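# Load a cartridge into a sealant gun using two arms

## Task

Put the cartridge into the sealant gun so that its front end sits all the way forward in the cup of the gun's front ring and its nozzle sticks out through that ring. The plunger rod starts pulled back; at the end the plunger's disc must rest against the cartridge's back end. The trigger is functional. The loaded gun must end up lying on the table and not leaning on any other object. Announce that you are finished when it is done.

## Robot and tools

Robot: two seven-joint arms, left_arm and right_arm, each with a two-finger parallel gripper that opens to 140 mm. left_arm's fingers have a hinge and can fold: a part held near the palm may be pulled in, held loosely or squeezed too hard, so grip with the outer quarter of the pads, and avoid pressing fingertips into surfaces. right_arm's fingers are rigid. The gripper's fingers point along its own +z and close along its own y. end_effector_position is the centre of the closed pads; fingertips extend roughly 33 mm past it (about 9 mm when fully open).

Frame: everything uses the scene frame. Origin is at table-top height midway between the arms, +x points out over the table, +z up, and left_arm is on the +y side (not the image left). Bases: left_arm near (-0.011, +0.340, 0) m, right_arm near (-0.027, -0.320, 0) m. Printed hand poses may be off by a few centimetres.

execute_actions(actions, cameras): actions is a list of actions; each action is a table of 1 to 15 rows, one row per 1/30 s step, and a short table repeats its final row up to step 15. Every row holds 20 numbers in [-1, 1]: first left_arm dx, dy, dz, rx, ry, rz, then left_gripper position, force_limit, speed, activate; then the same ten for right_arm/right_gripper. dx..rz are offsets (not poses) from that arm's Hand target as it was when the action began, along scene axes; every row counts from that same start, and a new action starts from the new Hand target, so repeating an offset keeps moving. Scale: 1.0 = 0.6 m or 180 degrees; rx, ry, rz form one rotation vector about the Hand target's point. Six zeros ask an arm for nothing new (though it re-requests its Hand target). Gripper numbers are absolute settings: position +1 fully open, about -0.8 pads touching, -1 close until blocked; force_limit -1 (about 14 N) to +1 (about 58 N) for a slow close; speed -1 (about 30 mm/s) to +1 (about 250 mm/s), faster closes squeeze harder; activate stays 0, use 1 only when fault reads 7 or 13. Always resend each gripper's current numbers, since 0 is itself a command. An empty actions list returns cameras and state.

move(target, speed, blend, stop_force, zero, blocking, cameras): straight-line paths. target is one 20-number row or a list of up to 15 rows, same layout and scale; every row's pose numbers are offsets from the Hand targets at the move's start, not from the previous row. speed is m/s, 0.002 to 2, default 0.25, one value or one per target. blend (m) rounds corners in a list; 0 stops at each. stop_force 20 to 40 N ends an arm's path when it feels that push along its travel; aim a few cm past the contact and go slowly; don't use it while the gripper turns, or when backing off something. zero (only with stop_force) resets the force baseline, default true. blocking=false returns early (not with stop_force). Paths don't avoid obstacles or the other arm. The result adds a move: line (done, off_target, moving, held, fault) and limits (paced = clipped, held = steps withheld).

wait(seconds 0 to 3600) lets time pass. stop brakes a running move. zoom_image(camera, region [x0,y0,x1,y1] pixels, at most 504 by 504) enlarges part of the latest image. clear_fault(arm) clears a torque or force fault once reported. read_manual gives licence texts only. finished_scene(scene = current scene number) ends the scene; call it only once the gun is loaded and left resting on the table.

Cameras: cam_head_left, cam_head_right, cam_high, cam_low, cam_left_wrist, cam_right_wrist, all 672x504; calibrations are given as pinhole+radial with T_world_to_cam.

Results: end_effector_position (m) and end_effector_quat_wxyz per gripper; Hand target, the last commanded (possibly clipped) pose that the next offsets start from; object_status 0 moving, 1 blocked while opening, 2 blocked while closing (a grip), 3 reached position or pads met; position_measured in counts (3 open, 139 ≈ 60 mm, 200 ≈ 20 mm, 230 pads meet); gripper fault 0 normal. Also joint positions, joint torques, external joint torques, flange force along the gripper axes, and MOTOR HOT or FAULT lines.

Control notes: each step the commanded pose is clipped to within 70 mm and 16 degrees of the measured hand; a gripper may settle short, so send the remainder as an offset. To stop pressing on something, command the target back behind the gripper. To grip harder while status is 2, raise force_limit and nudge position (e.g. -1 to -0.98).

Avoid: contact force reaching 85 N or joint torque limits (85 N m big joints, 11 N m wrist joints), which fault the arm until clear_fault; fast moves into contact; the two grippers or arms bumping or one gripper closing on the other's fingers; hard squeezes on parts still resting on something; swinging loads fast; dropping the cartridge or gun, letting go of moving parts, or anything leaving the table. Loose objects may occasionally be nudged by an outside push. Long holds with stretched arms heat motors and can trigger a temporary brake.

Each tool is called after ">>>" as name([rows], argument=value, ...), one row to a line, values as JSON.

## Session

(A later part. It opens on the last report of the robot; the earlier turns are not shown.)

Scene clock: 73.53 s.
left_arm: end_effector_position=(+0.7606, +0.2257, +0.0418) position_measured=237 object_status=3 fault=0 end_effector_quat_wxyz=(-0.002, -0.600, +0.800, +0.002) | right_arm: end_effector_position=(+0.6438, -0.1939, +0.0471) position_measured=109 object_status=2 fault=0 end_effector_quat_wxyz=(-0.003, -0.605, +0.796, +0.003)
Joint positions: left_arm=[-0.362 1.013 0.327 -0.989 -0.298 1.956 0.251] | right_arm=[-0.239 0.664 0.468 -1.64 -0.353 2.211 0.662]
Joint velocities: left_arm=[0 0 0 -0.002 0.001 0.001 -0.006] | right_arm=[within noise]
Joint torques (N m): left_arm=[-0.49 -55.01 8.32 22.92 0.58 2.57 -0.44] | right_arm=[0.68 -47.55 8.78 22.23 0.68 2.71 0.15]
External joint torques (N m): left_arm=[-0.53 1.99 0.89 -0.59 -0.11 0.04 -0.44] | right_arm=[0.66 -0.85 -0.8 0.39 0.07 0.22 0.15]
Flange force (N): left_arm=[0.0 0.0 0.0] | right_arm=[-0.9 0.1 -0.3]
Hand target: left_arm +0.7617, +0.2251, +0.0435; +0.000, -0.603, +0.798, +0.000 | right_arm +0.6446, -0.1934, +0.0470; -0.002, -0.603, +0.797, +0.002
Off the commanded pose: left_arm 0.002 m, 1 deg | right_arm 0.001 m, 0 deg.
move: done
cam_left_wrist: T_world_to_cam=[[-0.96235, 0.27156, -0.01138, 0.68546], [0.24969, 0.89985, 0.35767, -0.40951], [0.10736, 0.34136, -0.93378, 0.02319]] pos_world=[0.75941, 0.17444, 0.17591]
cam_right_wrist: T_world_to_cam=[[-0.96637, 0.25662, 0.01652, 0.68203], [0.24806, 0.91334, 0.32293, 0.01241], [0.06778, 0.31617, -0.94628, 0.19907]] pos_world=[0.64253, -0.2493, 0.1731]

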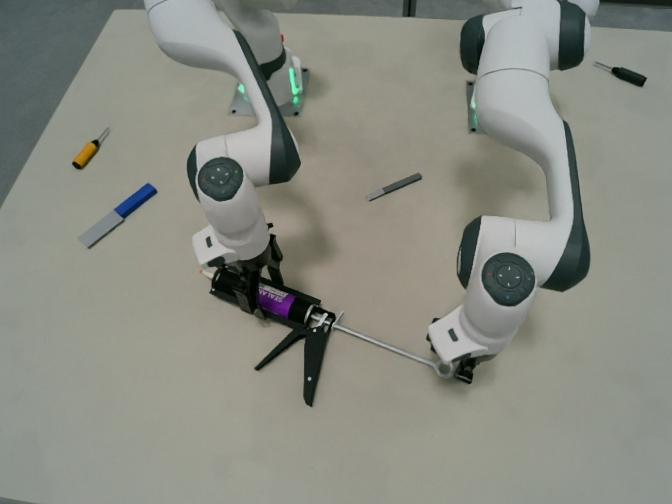

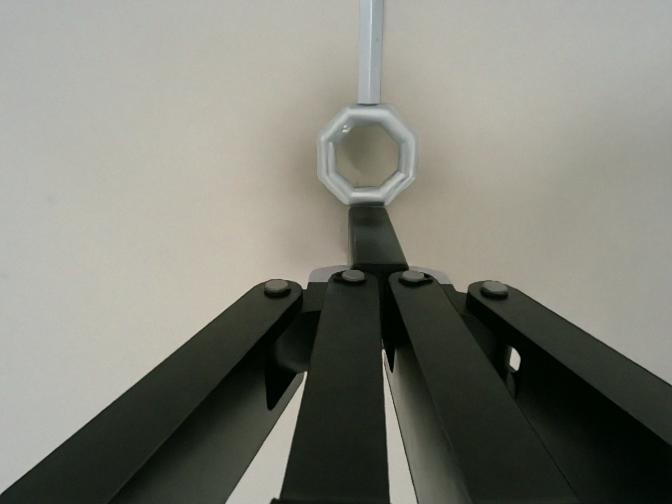

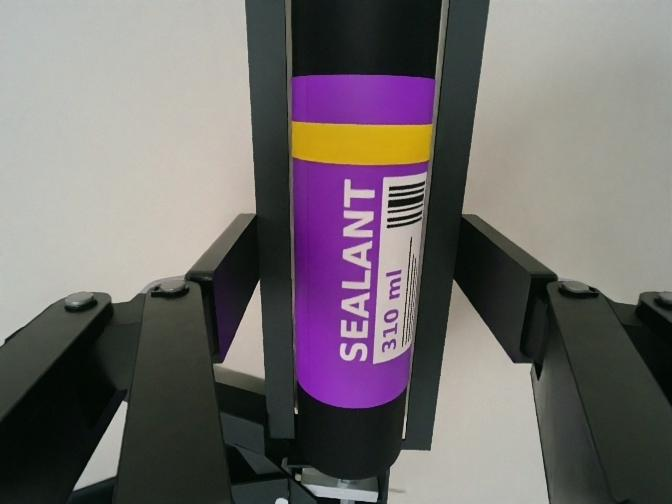

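>>> move(target=[-0.0054,-0.0192,0,0,0,0,-1,1,1,0,0,0,0,0,0,0,-1,-0.5,-1,0], speed=0.02, cameras=["cam_high","cam_left_wrist","cam_right_wrist"])

>>> zoom_image(camera="cam_high", region=[190, 240, 470, 450])

Scene clock: 74.77 s.
left_arm: end_effector_position=(+0.7595, +0.2218, +0.0426) position_measured=237 object_status=3 fault=0 end_effector_quat_wxyz=(+0.001, -0.603, +0.798, +0.002) | right_arm: end_effector_position=(+0.6439, -0.1949, +0.0469) position_measured=109 object_status=2 fault=0 end_effector_quat_wxyz=(-0.004, -0.604, +0.797, +0.002)
Joint positions: left_arm=[-0.374 1.005 0.333 -1.005 -0.298 1.966 0.237] | right_arm=[-0.239 0.664 0.467 -1.64 -0.353 2.211 0.662]
Joint velocities: left_arm=[0 0 -0.001 -0.001 0 0.001 -0.005] | right_arm=[within noise]
Joint torques (N m): left_arm=[-4.16 -54.65 5.92 23.23 -0.59 2.27 -0.34] | right_arm=[0.96 -47.6 9.34 22.61 0.85 3.41 0.24]
External joint torques (N m): left_arm=[-4.6 2.4 -1.91 -0.28 -1.29 -0.29 -0.34] | right_arm=[0.78 -0.63 -0.4 0.63 0.24 0.89 0.23]
Flange force (N): left_arm=[0.0 0.0 0.0] | right_arm=[-1.3 0.0 0.8]
Hand target: left_arm +0.7585, +0.2136, +0.0435; +0.000, -0.603, +0.798, +0.000 | right_arm +0.6446, -0.1934, +0.0470; -0.002, -0.603, +0.797, +0.002
Off the commanded pose: left_arm 0.008 m, 0 deg | right_arm 0.002 m, 0 deg.
move: off_target (left_arm)
cam_left_wrist: T_world_to_cam=[[-0.96456, 0.2635, -0.01416, 0.68912], [0.24068, 0.90048, 0.36223, -0.3995], [0.1082, 0.34598, -0.93198, 0.02368]] pos_world=[0.75829, 0.16996, 0.17654]
cam_right_wrist: T_world_to_cam=[[-0.96607, 0.25774, 0.01646, 0.68237], [0.24916, 0.91333, 0.32209, 0.01274], [0.06798, 0.31527, -0.94656, 0.19887]] pos_world=[0.64252, -0.25021, 0.1729]

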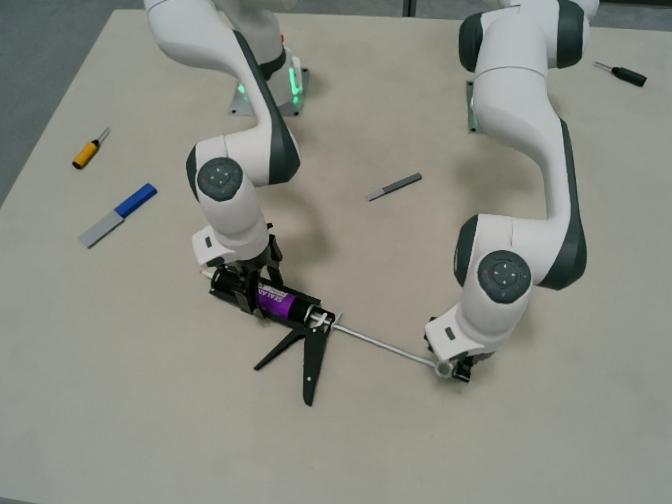

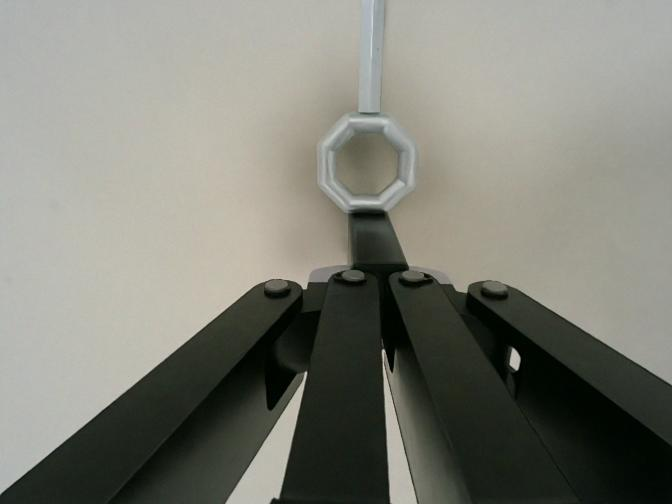

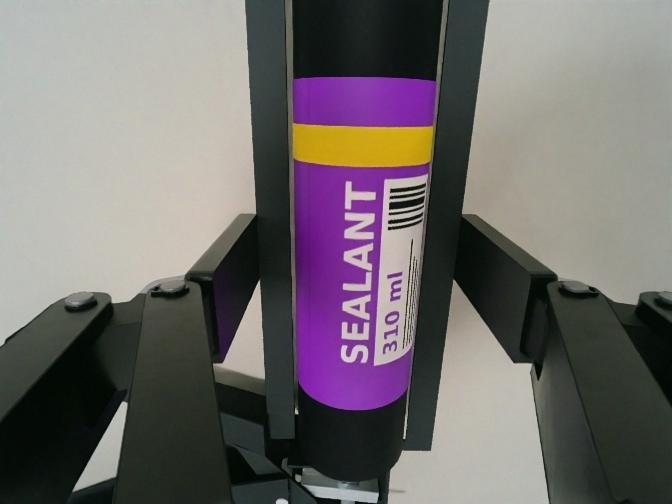

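Scaled by 1.800 from the camera's image (finer frame: 960x720).

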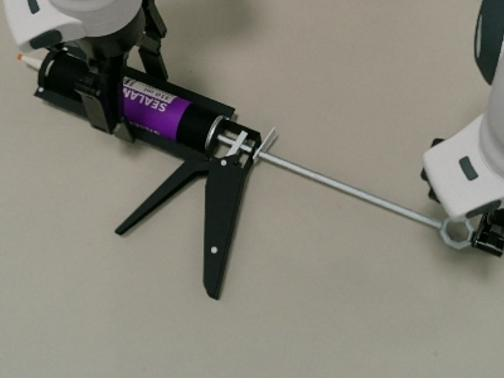

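>>> move(target=[-0.0063,-0.0224,0,0,0,0,-1,1,1,0,0,0,0,0,0,0,-1,-0.5,-1,0], speed=0.02, cameras=["cam_high","cam_left_wrist","cam_right_wrist"])

>>> zoom_image(camera="cam_high", region=[190, 240, 470, 450])

Scene clock: 82.77 s.
left_arm: end_effector_position=(+0.7583, +0.2176, +0.0427) position_measured=237 object_status=3 fault=0 end_effector_quat_wxyz=(+0.005, -0.606, +0.795, +0.004) | right_arm: end_effector_position=(+0.6437, -0.1990, +0.0469) position_measured=109 object_status=2 fault=0 end_effector_quat_wxyz=(-0.006, -0.605, +0.796, +0.001)
Joint positions: left_arm=[-0.388 0.997 0.338 -1.021 -0.292 1.977 0.22] | right_arm=[-0.239 0.663 0.462 -1.64 -0.353 2.208 0.658]
Joint velocities: left_arm=[0.001 -0.001 0.001 0 -0.001 0 -0.004] | right_arm=[within noise]
Joint torques (N m): left_arm=[-7.55 -55.13 2.36 23.23 -1.49 1.66 -0.36] | right_arm=[2.59 -47.09 10.86 22.58 1.53 3.92 0.48]
External joint torques (N m): left_arm=[-7.53 1.91 -5.42 -0.4 -2.2 -0.91 -0.36] | right_arm=[2.67 -0.33 1.48 0.66 0.93 1.43 0.48]
Flange force (N): left_arm=[0.0 0.0 0.0] | right_arm=[-4.6 0.4 1.3]
Hand target: left_arm +0.7547, +0.2001, +0.0435; +0.000, -0.603, +0.798, +0.000 | right_arm +0.6446, -0.1934, +0.0470; -0.002, -0.603, +0.797, +0.002
Off the commanded pose: left_arm 0.018 m, 1 deg | right_arm 0.006 m, 0 deg.
move: off_target (left_arm)
cam_left_wrist: T_world_to_cam=[[-0.96646, 0.25629, -0.01625, 0.69204], [0.23223, 0.89924, 0.37074, -0.38914], [0.10963, 0.35453, -0.92859, 0.02225]] pos_world=[0.75676, 0.16468, 0.17617]
cam_right_wrist: T_world_to_cam=[[-0.96618, 0.25732, 0.017, 0.6832], [0.24927, 0.91499, 0.31727, 0.01694], [0.06608, 0.31077, -0.94818, 0.20059]] pos_world=[0.64261, -0.25364, 0.17321]

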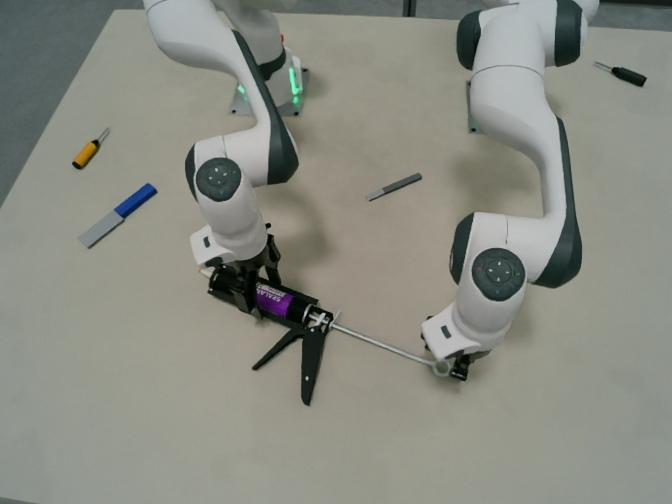

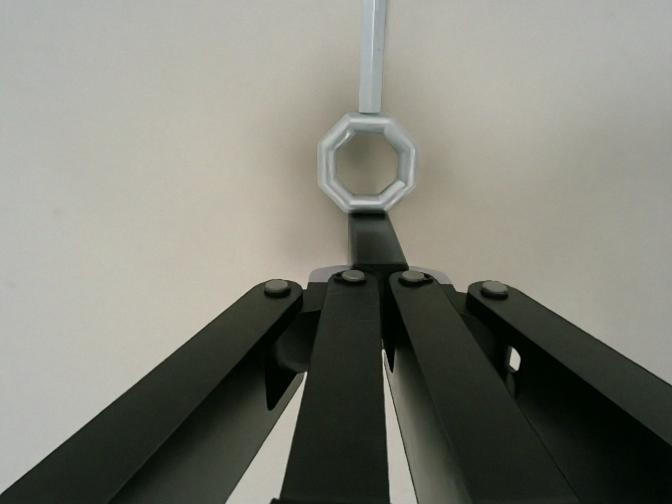

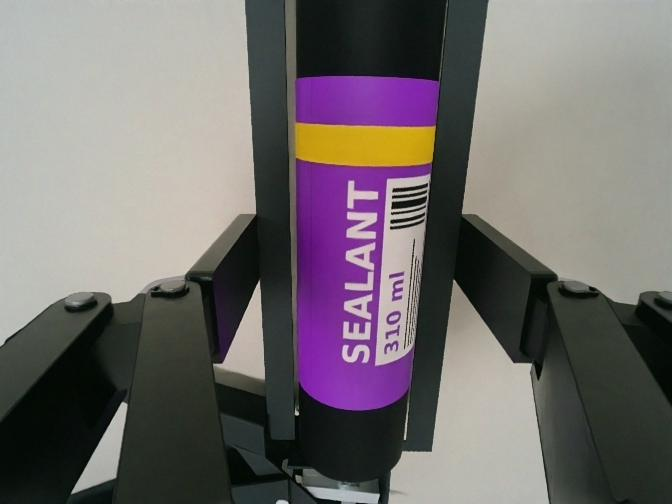

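Scaled by 1.800 from the camera's image (finer frame: 960x720).

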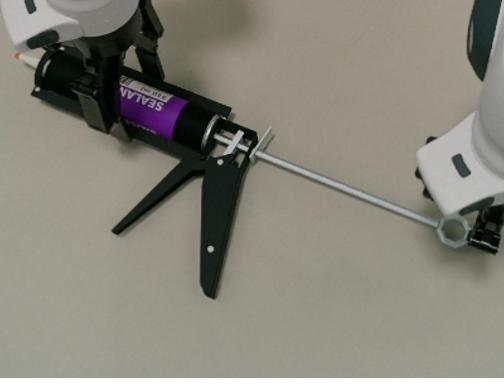

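>>> move([
  [0.014,0.06,0,0,0,0,-1,1,1,0,0,0,0,0,0,0,-1,-0.5,-1,0],
  [0.014,0.06,0,0,0,0,-1,1,1,0,0,0,0,0,0,0,0.6,-0.5,0,0],
  [0.014,0.06,0.08,0,0,0,-1,1,1,0,-0.025,-0.09,0.14,0,0,0,0.6,-0.5,0,0],
], cameras=["cam_high","cam_left_wrist","cam_right_wrist"])

>>> zoom_image(camera="cam_right_wrist", region=[220, 0, 500, 210])

>>> zoom_image(camera="cam_right_wrist", region=[120, 280, 480, 504])

Scene clock: 86.43 s.
left_arm: end_effector_position=(+0.7638, +0.2340, +0.0927) position_measured=237 object_status=3 fault=0 end_effector_quat_wxyz=(-0.001, -0.603, +0.798, -0.003) | right_arm: end_effector_position=(+0.6317, -0.2475, +0.1329) position_measured=53 object_status=3 fault=0 end_effector_quat_wxyz=(+0.000, -0.601, +0.799, -0.001)
Joint positions: left_arm=[-0.345 0.96 0.331 -0.953 -0.288 1.877 0.249] | right_arm=[-0.37 0.48 0.523 -1.703 -0.274 2.111 0.559]
Joint velocities: left_arm=[within noise] | right_arm=[-0.001 0 -0.001 0 -0.001 -0.002 -0.005]
Joint torques (N m): left_arm=[-0.22 -53.62 8.18 23.51 0.61 2.06 -0.12] | right_arm=[-0.39 -43.23 7.8 23.51 0.71 2.38 -0.29]
External joint torques (N m): left_arm=[-0.15 3.04 1.16 -0.34 -0.09 -0.5 -0.12] | right_arm=[-0.36 -0.99 -0.11 0.24 0.06 -0.16 -0.29]
Flange force (N): left_arm=[0.0 0.0 0.0] | right_arm=[1.8 1.7 -1.9]
Hand target: left_arm +0.7631, +0.2361, +0.0915; +0.000, -0.603, +0.798, +0.000 | right_arm +0.6296, -0.2474, +0.1310; -0.002, -0.603, +0.797, +0.002
Off the commanded pose: left_arm 0.003 m, 0 deg | right_arm 0.003 m, 1 deg.
move: done; target 2's new numbers were sent with right_arm's hand 0.005 m and 0 deg from that target
cam_left_wrist: T_world_to_cam=[[-0.96436, 0.26383, -0.01994, 0.69102], [0.24, 0.904, 0.35382, -0.42921], [0.11138, 0.33643, -0.9351, 0.06574]] pos_world=[0.76209, 0.18357, 0.22712]
cam_right_wrist: T_world_to_cam=[[-0.9638, 0.26656, 0.00652, 0.68482], [0.2542, 0.91119, 0.32421, 0.03211], [0.08048, 0.31413, -0.94596, 0.28944]] pos_world=[0.62857, -0.30273, 0.25892]

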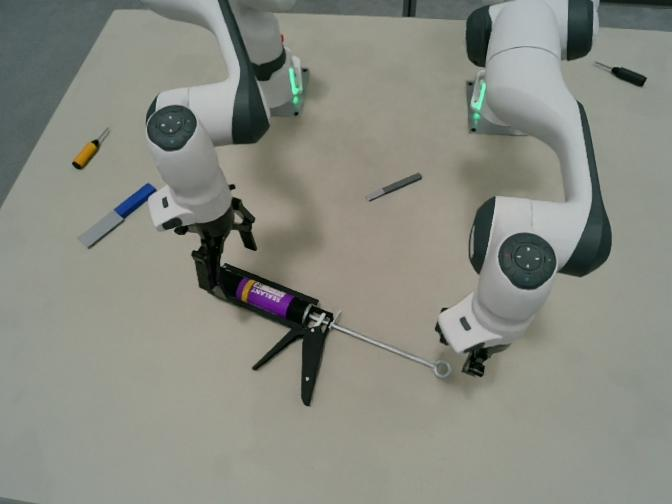

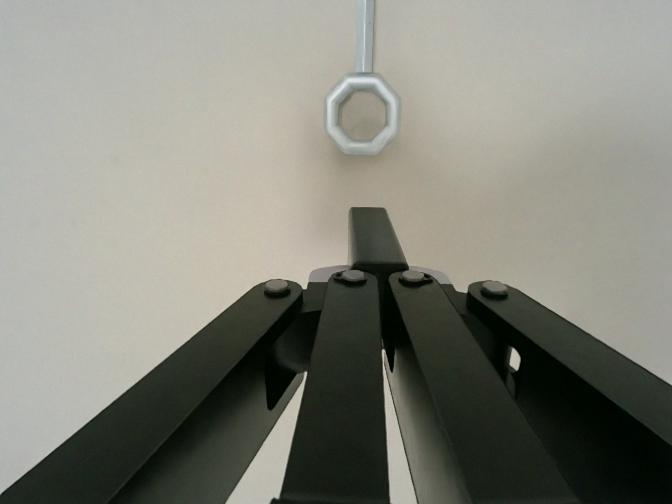

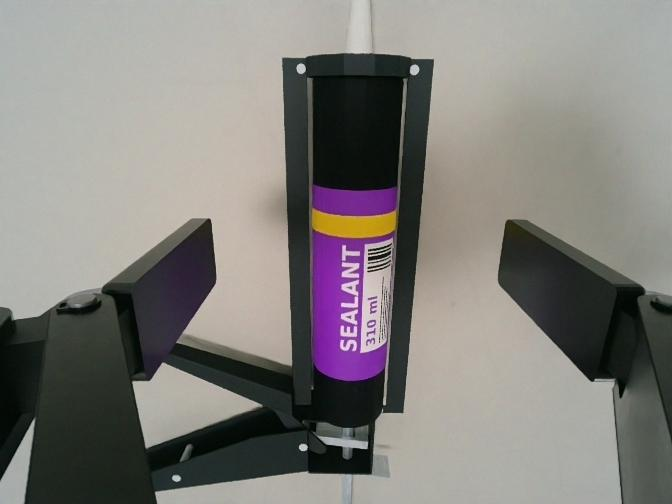

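Scaled by 1.800 from the camera's image (finer frame: 960x720).

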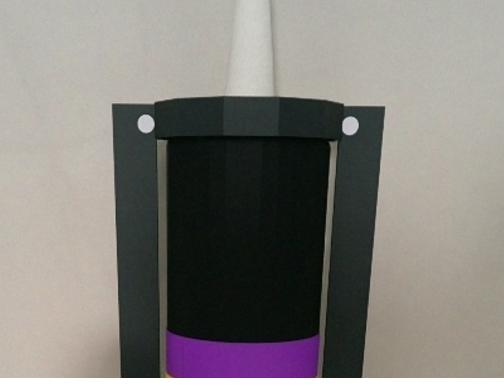

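Scaled by 1.400 from the camera's image (finer frame: 960x720).

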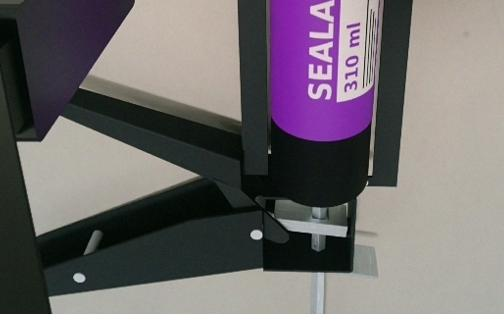

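>>> zoom_image(camera="cam_high", region=[190, 250, 350, 370])

Scaled by 3.150 from the camera's image (finer frame: 960x720).

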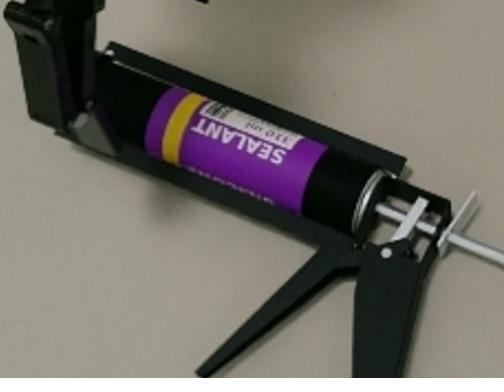

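>>> move(target=[-0.1,0.2,0.1,0,0,0,-1,1,1,0,0.212,0.174,0.07,0,0,0.478,1,-0.5,0,0], cameras=["cam_high","cam_right_wrist"])

Scene clock: 95.03 s.
left_arm: end_effector_position=(+0.7026, +0.3541, +0.1503) position_measured=237 object_status=3 fault=0 end_effector_quat_wxyz=(-0.003, -0.605, +0.796, -0.001) | right_arm: end_effector_position=(+0.7576, -0.1441, +0.1741) position_measured=3 object_status=3 fault=0 end_effector_quat_wxyz=(-0.006, +0.984, -0.175, +0.023)
Joint positions: left_arm=[-0.298 0.617 0.381 -1.403 -0.24 1.971 0.418] | right_arm=[-0.02 1.15 0.775 -0.503 -0.706 1.572 -0.863]
Joint velocities: left_arm=[within noise] | right_arm=[0.001 0.001 -0.002 -0.001 -0.001 0 -0.007]
Joint torques (N m): left_arm=[-0.23 -46.83 7.81 23.13 0.78 2.62 0.15] | right_arm=[0.59 -60.15 9 19.26 1.38 2.61 -0.09]
External joint torques (N m): left_arm=[-0.06 1.89 0.88 -0.82 0.11 0.09 0.15] | right_arm=[0.54 -2.45 -0.87 0.86 0.59 -0.15 -0.09]
Flange force (N): left_arm=[-0.8 -1.0 2.6] | right_arm=[0.0 0.0 0.0]
Hand target: left_arm +0.7031, +0.3561, +0.1515; +0.000, -0.603, +0.798, +0.000 | right_arm +0.7568, -0.1430, +0.1730; +0.003, +0.985, -0.171, +0.000
Off the commanded pose: left_arm 0.002 m, 0 deg | right_arm 0.002 m, 3 deg.
elbow stopped short (right arm): the move would have taken joint 4 (elbow) straighter than the controller allows.
move: off_target (right_arm)
cam_right_wrist: T_world_to_cam=[[-0.3336, -0.94266, -0.01042, 0.12959], [-0.90483, 0.31708, 0.28414, 0.69185], [-0.26454, 0.10422, -0.95873, 0.51913]] pos_world=[0.80658, -0.15131, 0.30246]

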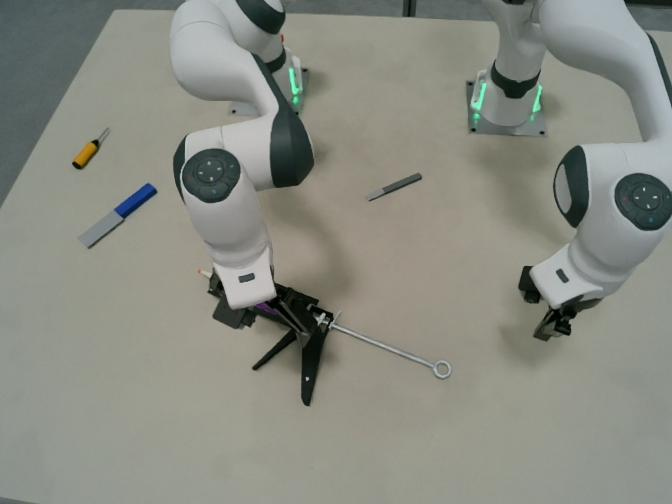

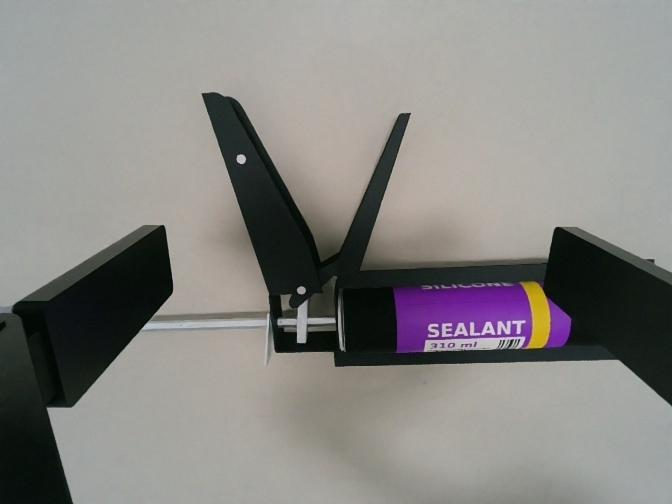

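>>> move([
  [0,0,0,0,0,0,-1,1,1,0,-0.0037,0.0517,-0.1,0,0,0,1,-1,-1,0],
  [0,0,0,0,0,0,-1,1,1,0,-0.0037,0.0517,-0.2283,0,0,0,1,-1,-1,0],
], speed=0.12, blend=0.01, cameras=["cam_high","cam_right_wrist"])

Scene clock: 98.40 s.
left_arm: end_effector_position=(+0.7026, +0.3541, +0.1503) position_measured=237 object_status=3 fault=0 end_effector_quat_wxyz=(-0.003, -0.605, +0.796, -0.001) | right_arm: end_effector_position=(+0.7527, -0.1140, +0.0347) position_measured=3 object_status=3 fault=0 end_effector_quat_wxyz=(+0.003, +0.986, -0.169, +0.002)
Joint positions: left_arm=[-0.298 0.617 0.381 -1.403 -0.24 1.971 0.418] | right_arm=[0.036 1.332 0.712 -0.503 -0.705 1.718 -0.839]
Joint velocities: left_arm=[within noise] | right_arm=[-0.002 0 -0.001 0 0.001 0.006 -0.001]
Joint torques (N m): left_arm=[-0.25 -46.84 7.92 23.12 0.76 2.62 0.15] | right_arm=[0.65 -62.05 9.15 19.86 1.46 2.97 0.15]
External joint torques (N m): left_arm=[-0.42 1.79 0.77 -0.72 0.07 0.11 0.15] | right_arm=[0.62 -2.48 -0.72 0.7 0.68 0.32 0.15]
Flange force (N): left_arm=[-0.3 -1.0 2.4] | right_arm=[0.0 0.0 0.0]
Hand target: left_arm +0.7031, +0.3561, +0.1515; +0.000, -0.603, +0.798, +0.000 | right_arm +0.7545, -0.1120, +0.0360; +0.003, +0.985, -0.171, +0.000
Off the commanded pose: left_arm 0.002 m, 0 deg | right_arm 0.003 m, 0 deg.
elbow stopped short (right arm): the move would have taken joint 4 (elbow) straighter than the controller allows.
move: done
cam_right_wrist: T_world_to_cam=[[-0.32126, -0.94688, 0.0143, 0.14415], [-0.89567, 0.30872, 0.32009, 0.70844], [-0.3075, 0.09002, -0.94728, 0.41143]] pos_world=[0.80735, -0.11925, 0.16091]

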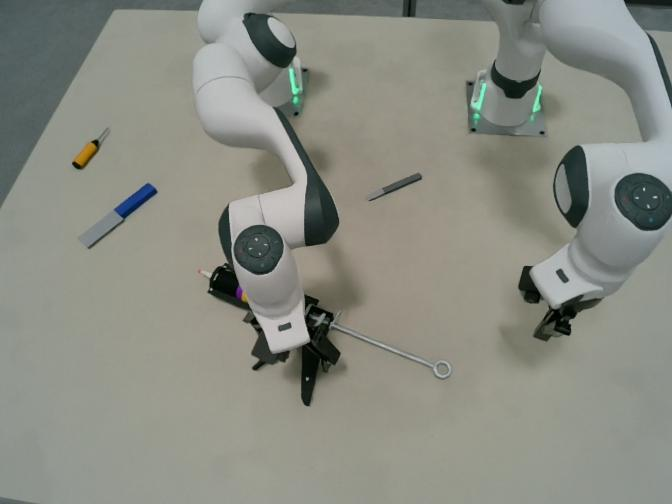

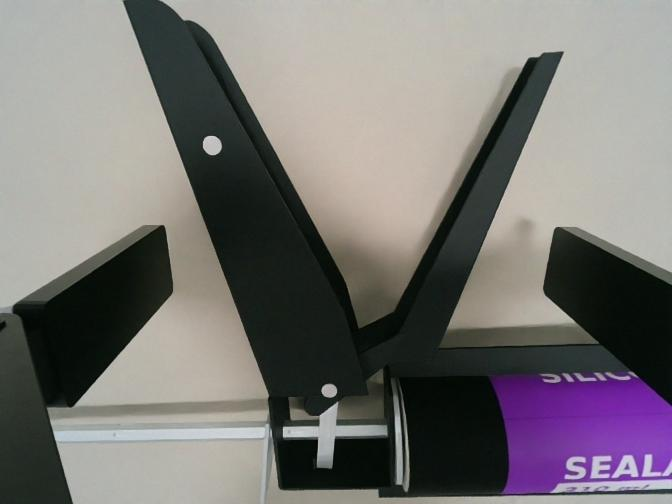

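>>> move(target=[0,0,0,0,0,0,-1,1,1,0,0,0,0,0,0,0,-1,-1,-1,0])

>>> wait(seconds=1.5, cameras=["cam_high","cam_right_wrist"])

Scene clock: 102.00 s.
left_arm: end_effector_position=(+0.7026, +0.3541, +0.1503) position_measured=237 object_status=3 fault=0 end_effector_quat_wxyz=(-0.003, -0.605, +0.796, -0.001) | right_arm: end_effector_position=(+0.7585, -0.1156, +0.0416) position_measured=149 object_status=0 fault=0 end_effector_quat_wxyz=(+0.001, +0.985, -0.172, +0.010)
Joint positions: left_arm=[-0.298 0.617 0.381 -1.403 -0.24 1.971 0.418] | right_arm=[0.04 1.322 0.688 -0.499 -0.683 1.729 -0.839]
Joint velocities: left_arm=[within noise] | right_arm=[0 -0.003 -0.005 0.001 0.006 0.001 0.001]
Joint torques (N m): left_arm=[-0.24 -46.83 7.96 23.14 0.74 2.62 0.1] | right_arm=[1.74 -58.29 9.1 17.88 1.99 1.95 0.21]
External joint torques (N m): left_arm=[-0.2 1.94 0.94 -0.78 0.07 0.1 0.1] | right_arm=[1.88 1.43 -0.41 -1.79 1.22 -0.75 0.21]
Flange force (N): left_arm=[-0.6 -1.3 2.6] | right_arm=[0.0 0.0 0.0]
Hand target: left_arm +0.7031, +0.3561, +0.1515; +0.000, -0.603, +0.798, +0.000 | right_arm +0.7545, -0.1120, +0.0360; +0.003, +0.985, -0.171, +0.000
Off the commanded pose: left_arm 0.002 m, 0 deg | right_arm 0.008 m, 1 deg.
elbow stopped short (right arm): the move would have taken joint 4 (elbow) straighter than the controller allows.
elbow read too straight (right arm): the controller reads joint 4 (elbow) straighter than it allows; while it does, the hand can move without a command.
move: done

Scene clock: 103.50 s.
left_arm: end_effector_position=(+0.7026, +0.3541, +0.1503) position_measured=237 object_status=3 fault=0 end_effector_quat_wxyz=(-0.003, -0.605, +0.796, -0.001) | right_arm: end_effector_position=(+0.7585, -0.1156, +0.0416) position_measured=149 object_status=2 fault=0 end_effector_quat_wxyz=(+0.001, +0.985, -0.172, +0.010)
Joint positions: left_arm=[-0.298 0.617 0.381 -1.403 -0.24 1.971 0.418] | right_arm=[0.04 1.322 0.687 -0.499 -0.682 1.73 -0.839]
Joint torques (N m): left_arm=[-0.21 -46.81 7.91 23.16 0.75 2.61 0.12] | right_arm=[1.61 -58.57 8.51 17.88 1.9 1.99 0.21]
External joint torques (N m): left_arm=[-0.21 1.95 0.86 -0.76 0.08 0.09 0.12] | right_arm=[1.59 1.27 -1.05 -1.8 1.12 -0.72 0.21]
Flange force (N): left_arm=[-0.7 -1.5 2.5] | right_arm=[0.0 0.0 0.0]
Hand target: left_arm +0.7031, +0.3561, +0.1515; +0.000, -0.603, +0.798, +0.000 | right_arm +0.7545, -0.1120, +0.0360; +0.003, +0.985, -0.171, +0.000
Tool commands: left_gripper/position=-1.0 left_gripper/force_limit=+1.0 left_gripper/speed=+1.0 left_gripper/activate=+0.0 right_gripper/position=-1.0 right_gripper/force_limit=-1.0 right_gripper/speed=-1.0 right_gripper/activate=+0.0
Off the commanded pose: left_arm 0.002 m, 0 deg | right_arm 0.008 m, 1 deg.
elbow read too straight (right arm): the controller reads joint 4 (elbow) straighter than it allows; while it does, the hand can move without a command.
wait: 1.50 s; at rest by 0.17 s
cam_right_wrist: T_world_to_cam=[[-0.32852, -0.94447, 0.00646, 0.15062], [-0.89854, 0.31463, 0.306, 0.7153], [-0.29104, 0.09472, -0.95201, 0.4081]] pos_world=[0.81098, -0.12145, 0.16867]

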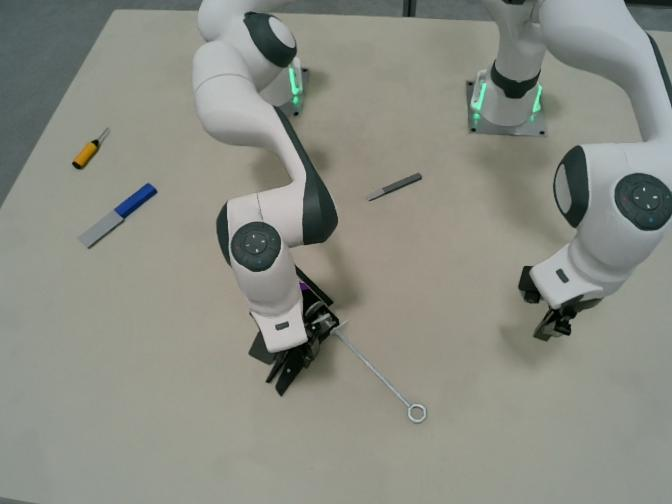

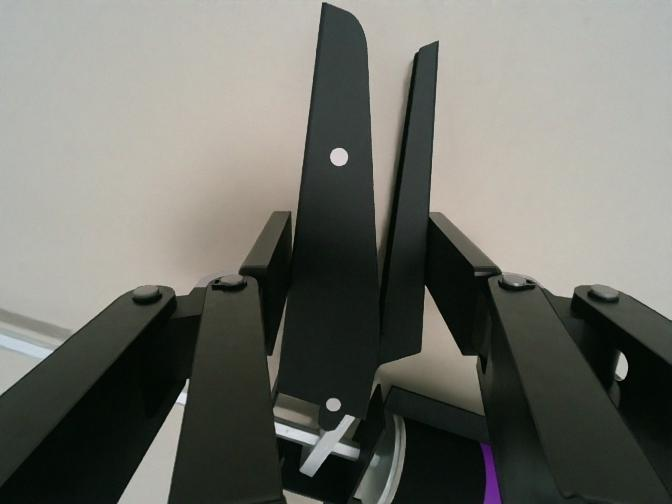

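>>> move([
  [0,0,0,0,0,0,-1,1,1,0,0,0,0,0,0,0,-1,-1,-1,0],
  [0,0,0,0,0,0,-1,1,1,0,-0.006,0,0,0,0,0,1,-1,0,0],
], cameras=["cam_right_wrist"])

>>> wait(seconds=0.7, cameras=["cam_right_wrist"])

>>> zoom_image(camera="cam_right_wrist", region=[250, 330, 550, 504])

Scene clock: 105.70 s.
left_arm: end_effector_position=(+0.7026, +0.3541, +0.1503) position_measured=237 object_status=3 fault=0 end_effector_quat_wxyz=(-0.003, -0.605, +0.796, -0.001) | right_arm: end_effector_position=(+0.7522, -0.1125, +0.0368) position_measured=3 object_status=0 fault=0 end_effector_quat_wxyz=(+0.004, +0.986, -0.168, +0.002)
Joint positions: left_arm=[-0.298 0.617 0.381 -1.403 -0.24 1.971 0.418] | right_arm=[0.04 1.319 0.688 -0.515 -0.681 1.724 -0.838]
Joint torques (N m): left_arm=[-0.28 -46.86 7.89 23.1 0.75 2.63 0.15] | right_arm=[-0.18 -62.07 9.9 19.55 1.17 2.73 0.21]
External joint torques (N m): left_arm=[-0.13 1.83 0.95 -0.82 0.07 0.1 0.15] | right_arm=[-0.46 -2.47 0.08 0.04 0.38 0.08 0.21]
Flange force (N): left_arm=[-0.6 -0.7 2.6] | right_arm=[0.0 0.0 0.0]
Hand target: left_arm +0.7031, +0.3561, +0.1515; +0.000, -0.603, +0.798, +0.000 | right_arm +0.7509, -0.1120, +0.0360; +0.003, +0.985, -0.171, +0.000
Off the commanded pose: left_arm 0.002 m, 0 deg | right_arm 0.002 m, 0 deg.
elbow stopped short (right arm): the move would have taken joint 4 (elbow) straighter than the controller allows.
move: done; target 2's new numbers were sent with right_arm's hand 0.009 m and 1 deg from that target
cam_right_wrist: T_world_to_cam=[[-0.32081, -0.94702, 0.01503, 0.14507], [-0.89604, 0.30861, 0.31917, 0.7072], [-0.3069, 0.08892, -0.94758, 0.41264]] pos_world=[0.80686, -0.11756, 0.16311]

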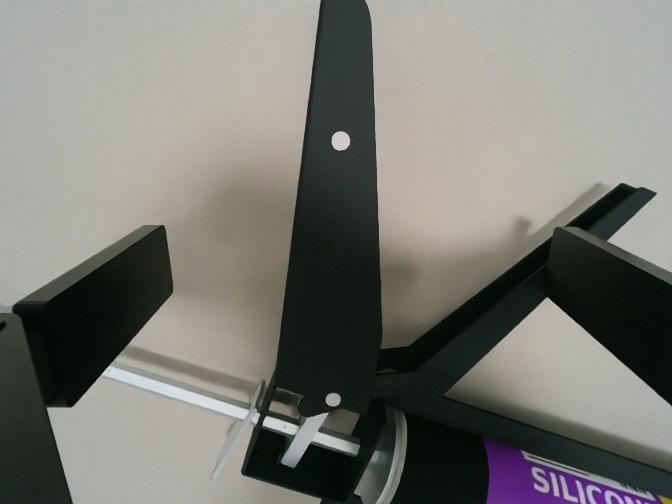

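Scene clock: 106.40 s.
left_arm: end_effector_position=(+0.7026, +0.3541, +0.1503) position_measured=237 object_status=3 fault=0 end_effector_quat_wxyz=(-0.003, -0.605, +0.796, -0.001) | right_arm: end_effector_position=(+0.7522, -0.1125, +0.0368) position_measured=3 object_status=3 fault=0 end_effector_quat_wxyz=(+0.004, +0.986, -0.168, +0.002)
Joint positions: left_arm=[-0.298 0.617 0.381 -1.403 -0.24 1.971 0.418] | right_arm=[0.04 1.319 0.688 -0.515 -0.681 1.724 -0.838]
Joint torques (N m): left_arm=[-0.25 -46.77 7.95 23.14 0.76 2.64 0.14] | right_arm=[-0.15 -62.03 9.83 19.6 1.17 2.72 0.21]
External joint torques (N m): left_arm=[-0.08 1.88 1.03 -0.74 0.09 0.12 0.14] | right_arm=[-0.03 -2.34 0.08 -0.06 0.39 0.06 0.21]
Flange force (N): left_arm=[-0.9 -1.3 2.5] | right_arm=[0.0 0.0 0.0]
Hand target: left_arm +0.7031, +0.3561, +0.1515; +0.000, -0.603, +0.798, +0.000 | right_arm +0.7509, -0.1120, +0.0360; +0.003, +0.985, -0.171, +0.000
Tool commands: left_gripper/position=-1.0 left_gripper/force_limit=+1.0 left_gripper/speed=+1.0 left_gripper/activate=+0.0 right_gripper/position=+1.0 right_gripper/force_limit=-1.0 right_gripper/speed=+0.0 right_gripper/activate=+0.0
Off the commanded pose: left_arm 0.002 m, 0 deg | right_arm 0.002 m, 0 deg.
wait: 0.70 s; at rest by 0.17 s
cam_right_wrist: T_world_to_cam=[[-0.32081, -0.94702, 0.01503, 0.14507], [-0.89604, 0.30861, 0.31917, 0.7072], [-0.3069, 0.08892, -0.94758, 0.41264]] pos_world=[0.80686, -0.11756, 0.16311]

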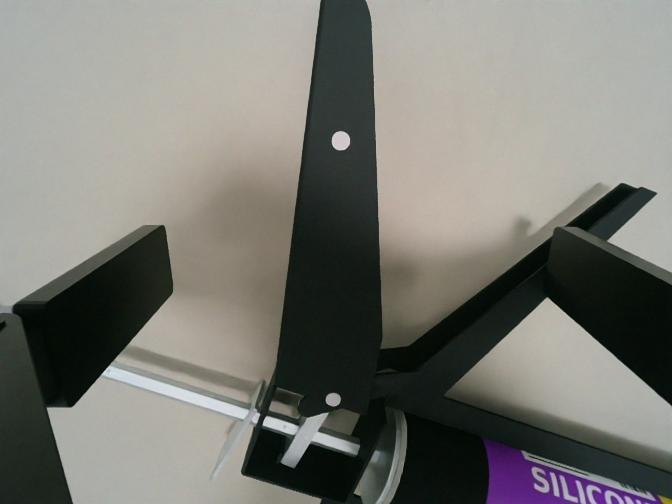

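Scaled by 1.680 from the camera's image (finer frame: 960x720).

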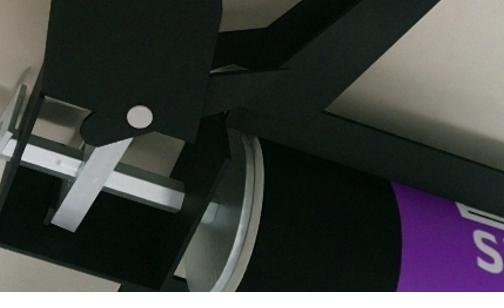

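>>> move([
  [0,0,0,0,0,0,-1,1,1,0,0,0,0.08,0,0,0,1,-1,0,0],
  [0,0,0,0,0,0,-1,1,1,0,-0.018,-0.055,0.12,0,0,-0.122,1,-1,0,0],
], cameras=["cam_high","cam_right_wrist"])

>>> zoom_image(camera="cam_right_wrist", region=[200, 200, 560, 470])

Scene clock: 111.00 s.
left_arm: end_effector_position=(+0.7026, +0.3541, +0.1503) position_measured=237 object_status=3 fault=0 end_effector_quat_wxyz=(-0.003, -0.605, +0.796, -0.001) | right_arm: end_effector_position=(+0.7388, -0.1459, +0.1059) position_measured=3 object_status=3 fault=0 end_effector_quat_wxyz=(+0.006, +0.936, -0.352, -0.002)
Joint positions: left_arm=[-0.298 0.617 0.381 -1.403 -0.24 1.971 0.418] | right_arm=[-0.112 1.082 0.698 -0.819 -0.619 1.734 -0.435]
Joint velocities: left_arm=[within noise] | right_arm=[0 -0.001 0.001 -0.001 0 0.002 0.006]
Joint torques (N m): left_arm=[-0.25 -46.82 7.92 23.12 0.76 2.63 0.17] | right_arm=[-0.39 -59.54 12.85 20.55 1.02 2.92 0.23]
External joint torques (N m): left_arm=[-0.2 1.95 0.91 -0.79 0.08 0.12 0.17] | right_arm=[-0.36 -2.81 0 0.01 0.26 0.31 0.23]
Flange force (N): left_arm=[-0.7 -1.2 2.7] | right_arm=[0.0 0.0 0.0]
Hand target: left_arm +0.7031, +0.3561, +0.1515; +0.000, -0.603, +0.798, +0.000 | right_arm +0.7401, -0.1450, +0.1080; +0.003, +0.935, -0.356, +0.000
Off the commanded pose: left_arm 0.002 m, 0 deg | right_arm 0.003 m, 1 deg.
elbow stopped short (right arm): the move would have taken joint 4 (elbow) straighter than the controller allows.
move: done
cam_right_wrist: T_world_to_cam=[[-0.64995, -0.75969, 0.02074, 0.378], [-0.71424, 0.61993, 0.32488, 0.59392], [-0.25966, 0.19634, -0.94553, 0.45749]] pos_world=[0.78868, -0.17085, 0.23178]

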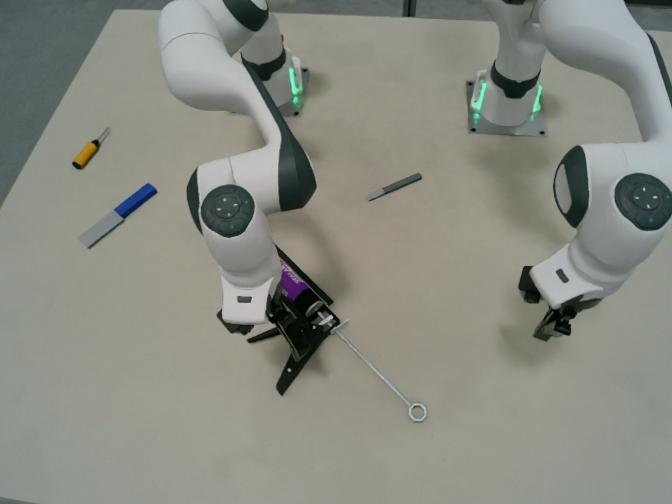

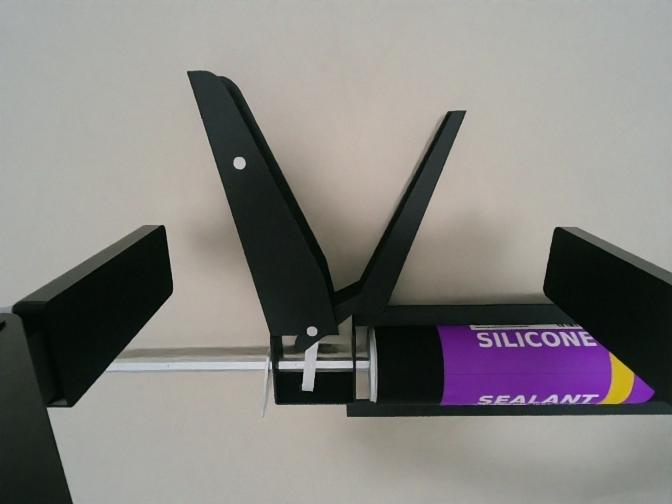

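Scaled by 1.400 from the camera's image (finer frame: 960x720).

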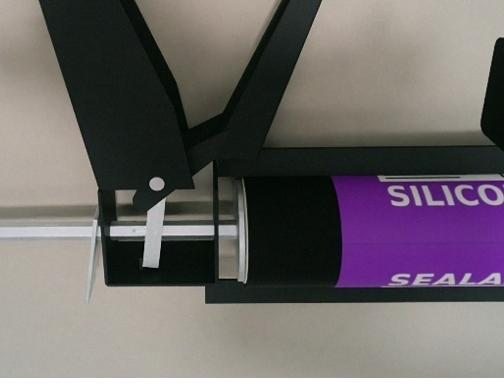

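>>> move([
  [0,0,0,0,0,0,-1,1,1,0,0.01,0.012,-0.12,0,0,0,1,-1,0,0],
  [0,0,0,0,0,0,-1,1,1,0,0.01,0.012,-0.12,0,0,0,-1,-0.4,-1,0],
])

>>> wait(seconds=3, cameras=["cam_right_wrist"])

>>> move([
  [0,0,0,0,0,0,-1,1,1,0,-0.002,0,0,0,0,0,1,-0.4,0,0],
  [0,0,0,0,0,0,-1,1,1,0,-0.1,-0.1,0.25,0,0,0,1,-0.4,0,0],
], cameras=["cam_high","cam_right_wrist","cam_head_left"])

>>> zoom_image(camera="cam_high", region=[190, 200, 450, 420])

Scene clock: 114.77 s.
left_arm: end_effector_position=(+0.7026, +0.3541, +0.1503) position_measured=237 object_status=3 fault=0 end_effector_quat_wxyz=(-0.003, -0.605, +0.796, -0.001) | right_arm: end_effector_position=(+0.7487, -0.1377, +0.0401) position_measured=88 object_status=2 fault=0 end_effector_quat_wxyz=(+0.000, +0.935, -0.355, +0.002)
Joint positions: left_arm=[-0.298 0.617 0.381 -1.403 -0.24 1.971 0.418] | right_arm=[-0.086 1.184 0.667 -0.796 -0.638 1.833 -0.423]
Joint torques (N m): left_arm=[-0.26 -46.78 7.9 23.14 0.75 2.63 0.13] | right_arm=[0.69 -57.5 11.49 19.11 0.99 2.19 0.14]
External joint torques (N m): left_arm=[-0.38 1.98 0.76 -0.77 0.07 0.1 0.13] | right_arm=[0.76 0.55 -1.27 -1.34 0.25 -0.47 0.14]
Flange force (N): left_arm=[-0.4 -1.4 2.6] | right_arm=[0.0 0.0 0.0]
Hand target: left_arm +0.7031, +0.3561, +0.1515; +0.000, -0.603, +0.798, +0.000 | right_arm +0.7461, -0.1378, +0.0360; +0.003, +0.935, -0.356, +0.000
Off the commanded pose: left_arm 0.002 m, 0 deg | right_arm 0.005 m, 0 deg.
move: off_target (right_arm)

Scene clock: 117.77 s.
left_arm: end_effector_position=(+0.7026, +0.3541, +0.1503) position_measured=237 object_status=3 fault=0 end_effector_quat_wxyz=(-0.003, -0.605, +0.796, -0.001) | right_arm: end_effector_position=(+0.7487, -0.1377, +0.0401) position_measured=88 object_status=2 fault=0 end_effector_quat_wxyz=(+0.000, +0.935, -0.355, +0.002)
Joint positions: left_arm=[-0.298 0.617 0.381 -1.403 -0.24 1.971 0.418] | right_arm=[-0.086 1.184 0.667 -0.796 -0.638 1.833 -0.423]
Joint torques (N m): left_arm=[-0.23 -46.82 7.89 23.14 0.79 2.62 0.11] | right_arm=[0.66 -57.47 11.55 19.11 1 2.18 0.17]
External joint torques (N m): left_arm=[-0.18 1.8 0.89 -0.71 0.11 0.11 0.11] | right_arm=[0.58 0.44 -1.25 -1.23 0.25 -0.47 0.17]
Flange force (N): left_arm=[-0.6 -1.2 2.4] | right_arm=[0.0 0.0 0.0]
Hand target: left_arm +0.7031, +0.3561, +0.1515; +0.000, -0.603, +0.798, +0.000 | right_arm +0.7461, -0.1378, +0.0360; +0.003, +0.935, -0.356, +0.000
Tool commands: left_gripper/position=-1.0 left_gripper/force_limit=+1.0 left_gripper/speed=+1.0 left_gripper/activate=+0.0 right_gripper/position=-1.0 right_gripper/force_limit=-0.4 right_gripper/speed=-1.0 right_gripper/activate=+0.0
Off the commanded pose: left_arm 0.002 m, 0 deg | right_arm 0.005 m, 0 deg.
wait: 3.00 s; at rest by 0.17 s
cam_right_wrist: T_world_to_cam=[[-0.65535, -0.7553, 0.00642, 0.39721], [-0.71408, 0.62232, 0.32065, 0.61769], [-0.24619, 0.20555, -0.94717, 0.38742]] pos_world=[0.79677, -0.16402, 0.16633]

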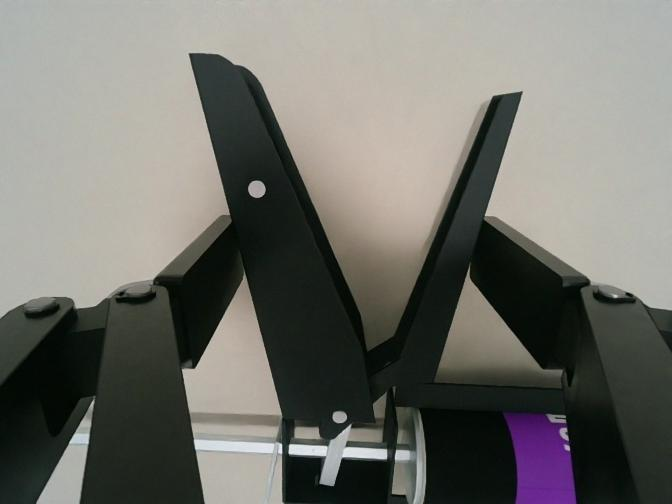

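Scene clock: 119.80 s.
left_arm: end_effector_position=(+0.7026, +0.3541, +0.1503) position_measured=237 object_status=3 fault=0 end_effector_quat_wxyz=(-0.003, -0.605, +0.796, -0.001) | right_arm: end_effector_position=(+0.6881, -0.1981, +0.1869) position_measured=3 object_status=3 fault=0 end_effector_quat_wxyz=(+0.003, +0.934, -0.358, +0.003)
Joint positions: left_arm=[-0.298 0.617 0.381 -1.403 -0.24 1.971 0.418] | right_arm=[-0.388 0.745 0.798 -1.271 -0.532 1.809 -0.413]
Joint velocities: left_arm=[within noise] | right_arm=[-0.003 -0.001 0.004 -0.001 -0.001 -0.002 0.001]
Joint torques (N m): left_arm=[-0.22 -46.82 7.92 23.11 0.75 2.62 0.17] | right_arm=[-1.1 -48.42 14.28 21.73 1.25 2.47 -0.16]
External joint torques (N m): left_arm=[-0.24 1.66 0.89 -0.66 0.07 0.11 0.17] | right_arm=[-1.17 -1.55 -0.37 -0.01 0.52 -0.16 -0.16]
Flange force (N): left_arm=[-0.5 -0.9 2.2] | right_arm=[-4.2 8.4 -1.0]
Hand target: left_arm +0.7031, +0.3561, +0.1515; +0.000, -0.603, +0.798, +0.000 | right_arm +0.6861, -0.1978, +0.1860; +0.003, +0.935, -0.356, +0.000
Off the commanded pose: left_arm 0.002 m, 0 deg | right_arm 0.002 m, 0 deg.
move: done
cam_right_wrist: T_world_to_cam=[[-0.65987, -0.7513, 0.01122, 0.31406], [-0.71007, 0.6284, 0.31767, 0.56389], [-0.24571, 0.20166, -0.94813, 0.52311]] pos_world=[0.73617, -0.22388, 0.31333]
Images, in order (width x height): cam_head_left 672x504, cam_high 672x504, cam_right_wrist 672x504.

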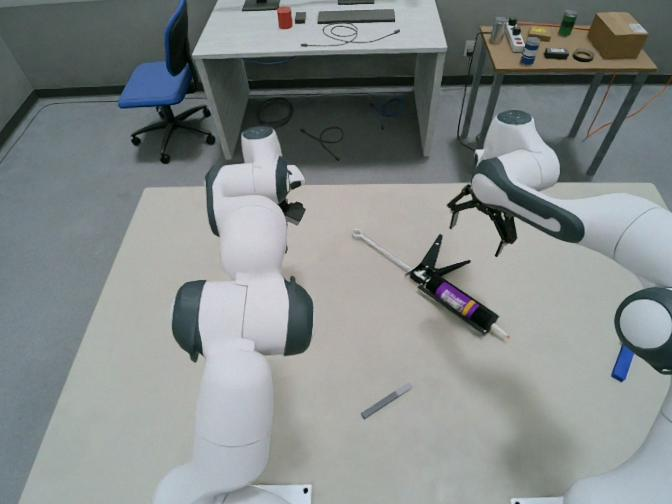

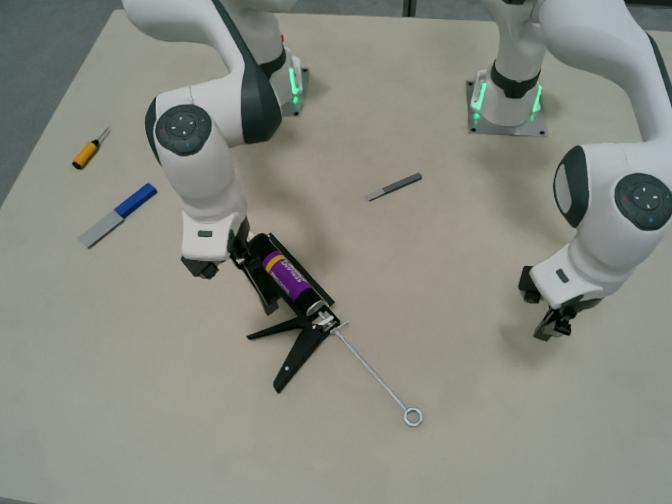

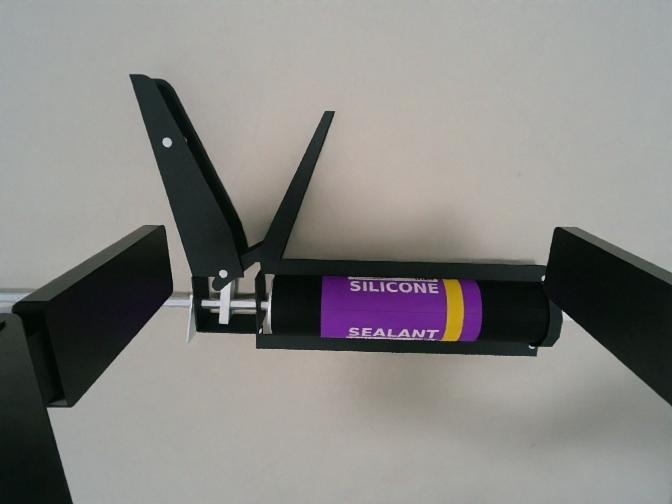

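Scaled by 1.938 from the camera's image (finer frame: 960x720).

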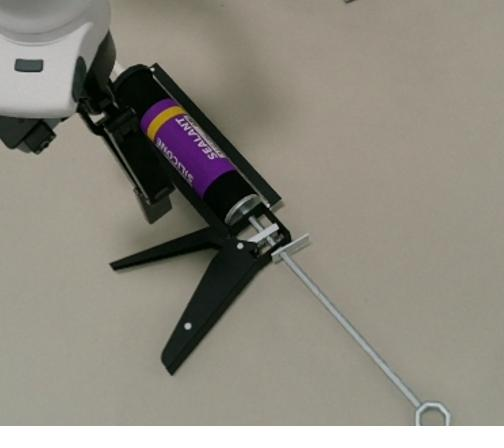

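>>> finished_scene(scene=1)

The scene is finished: the task was done.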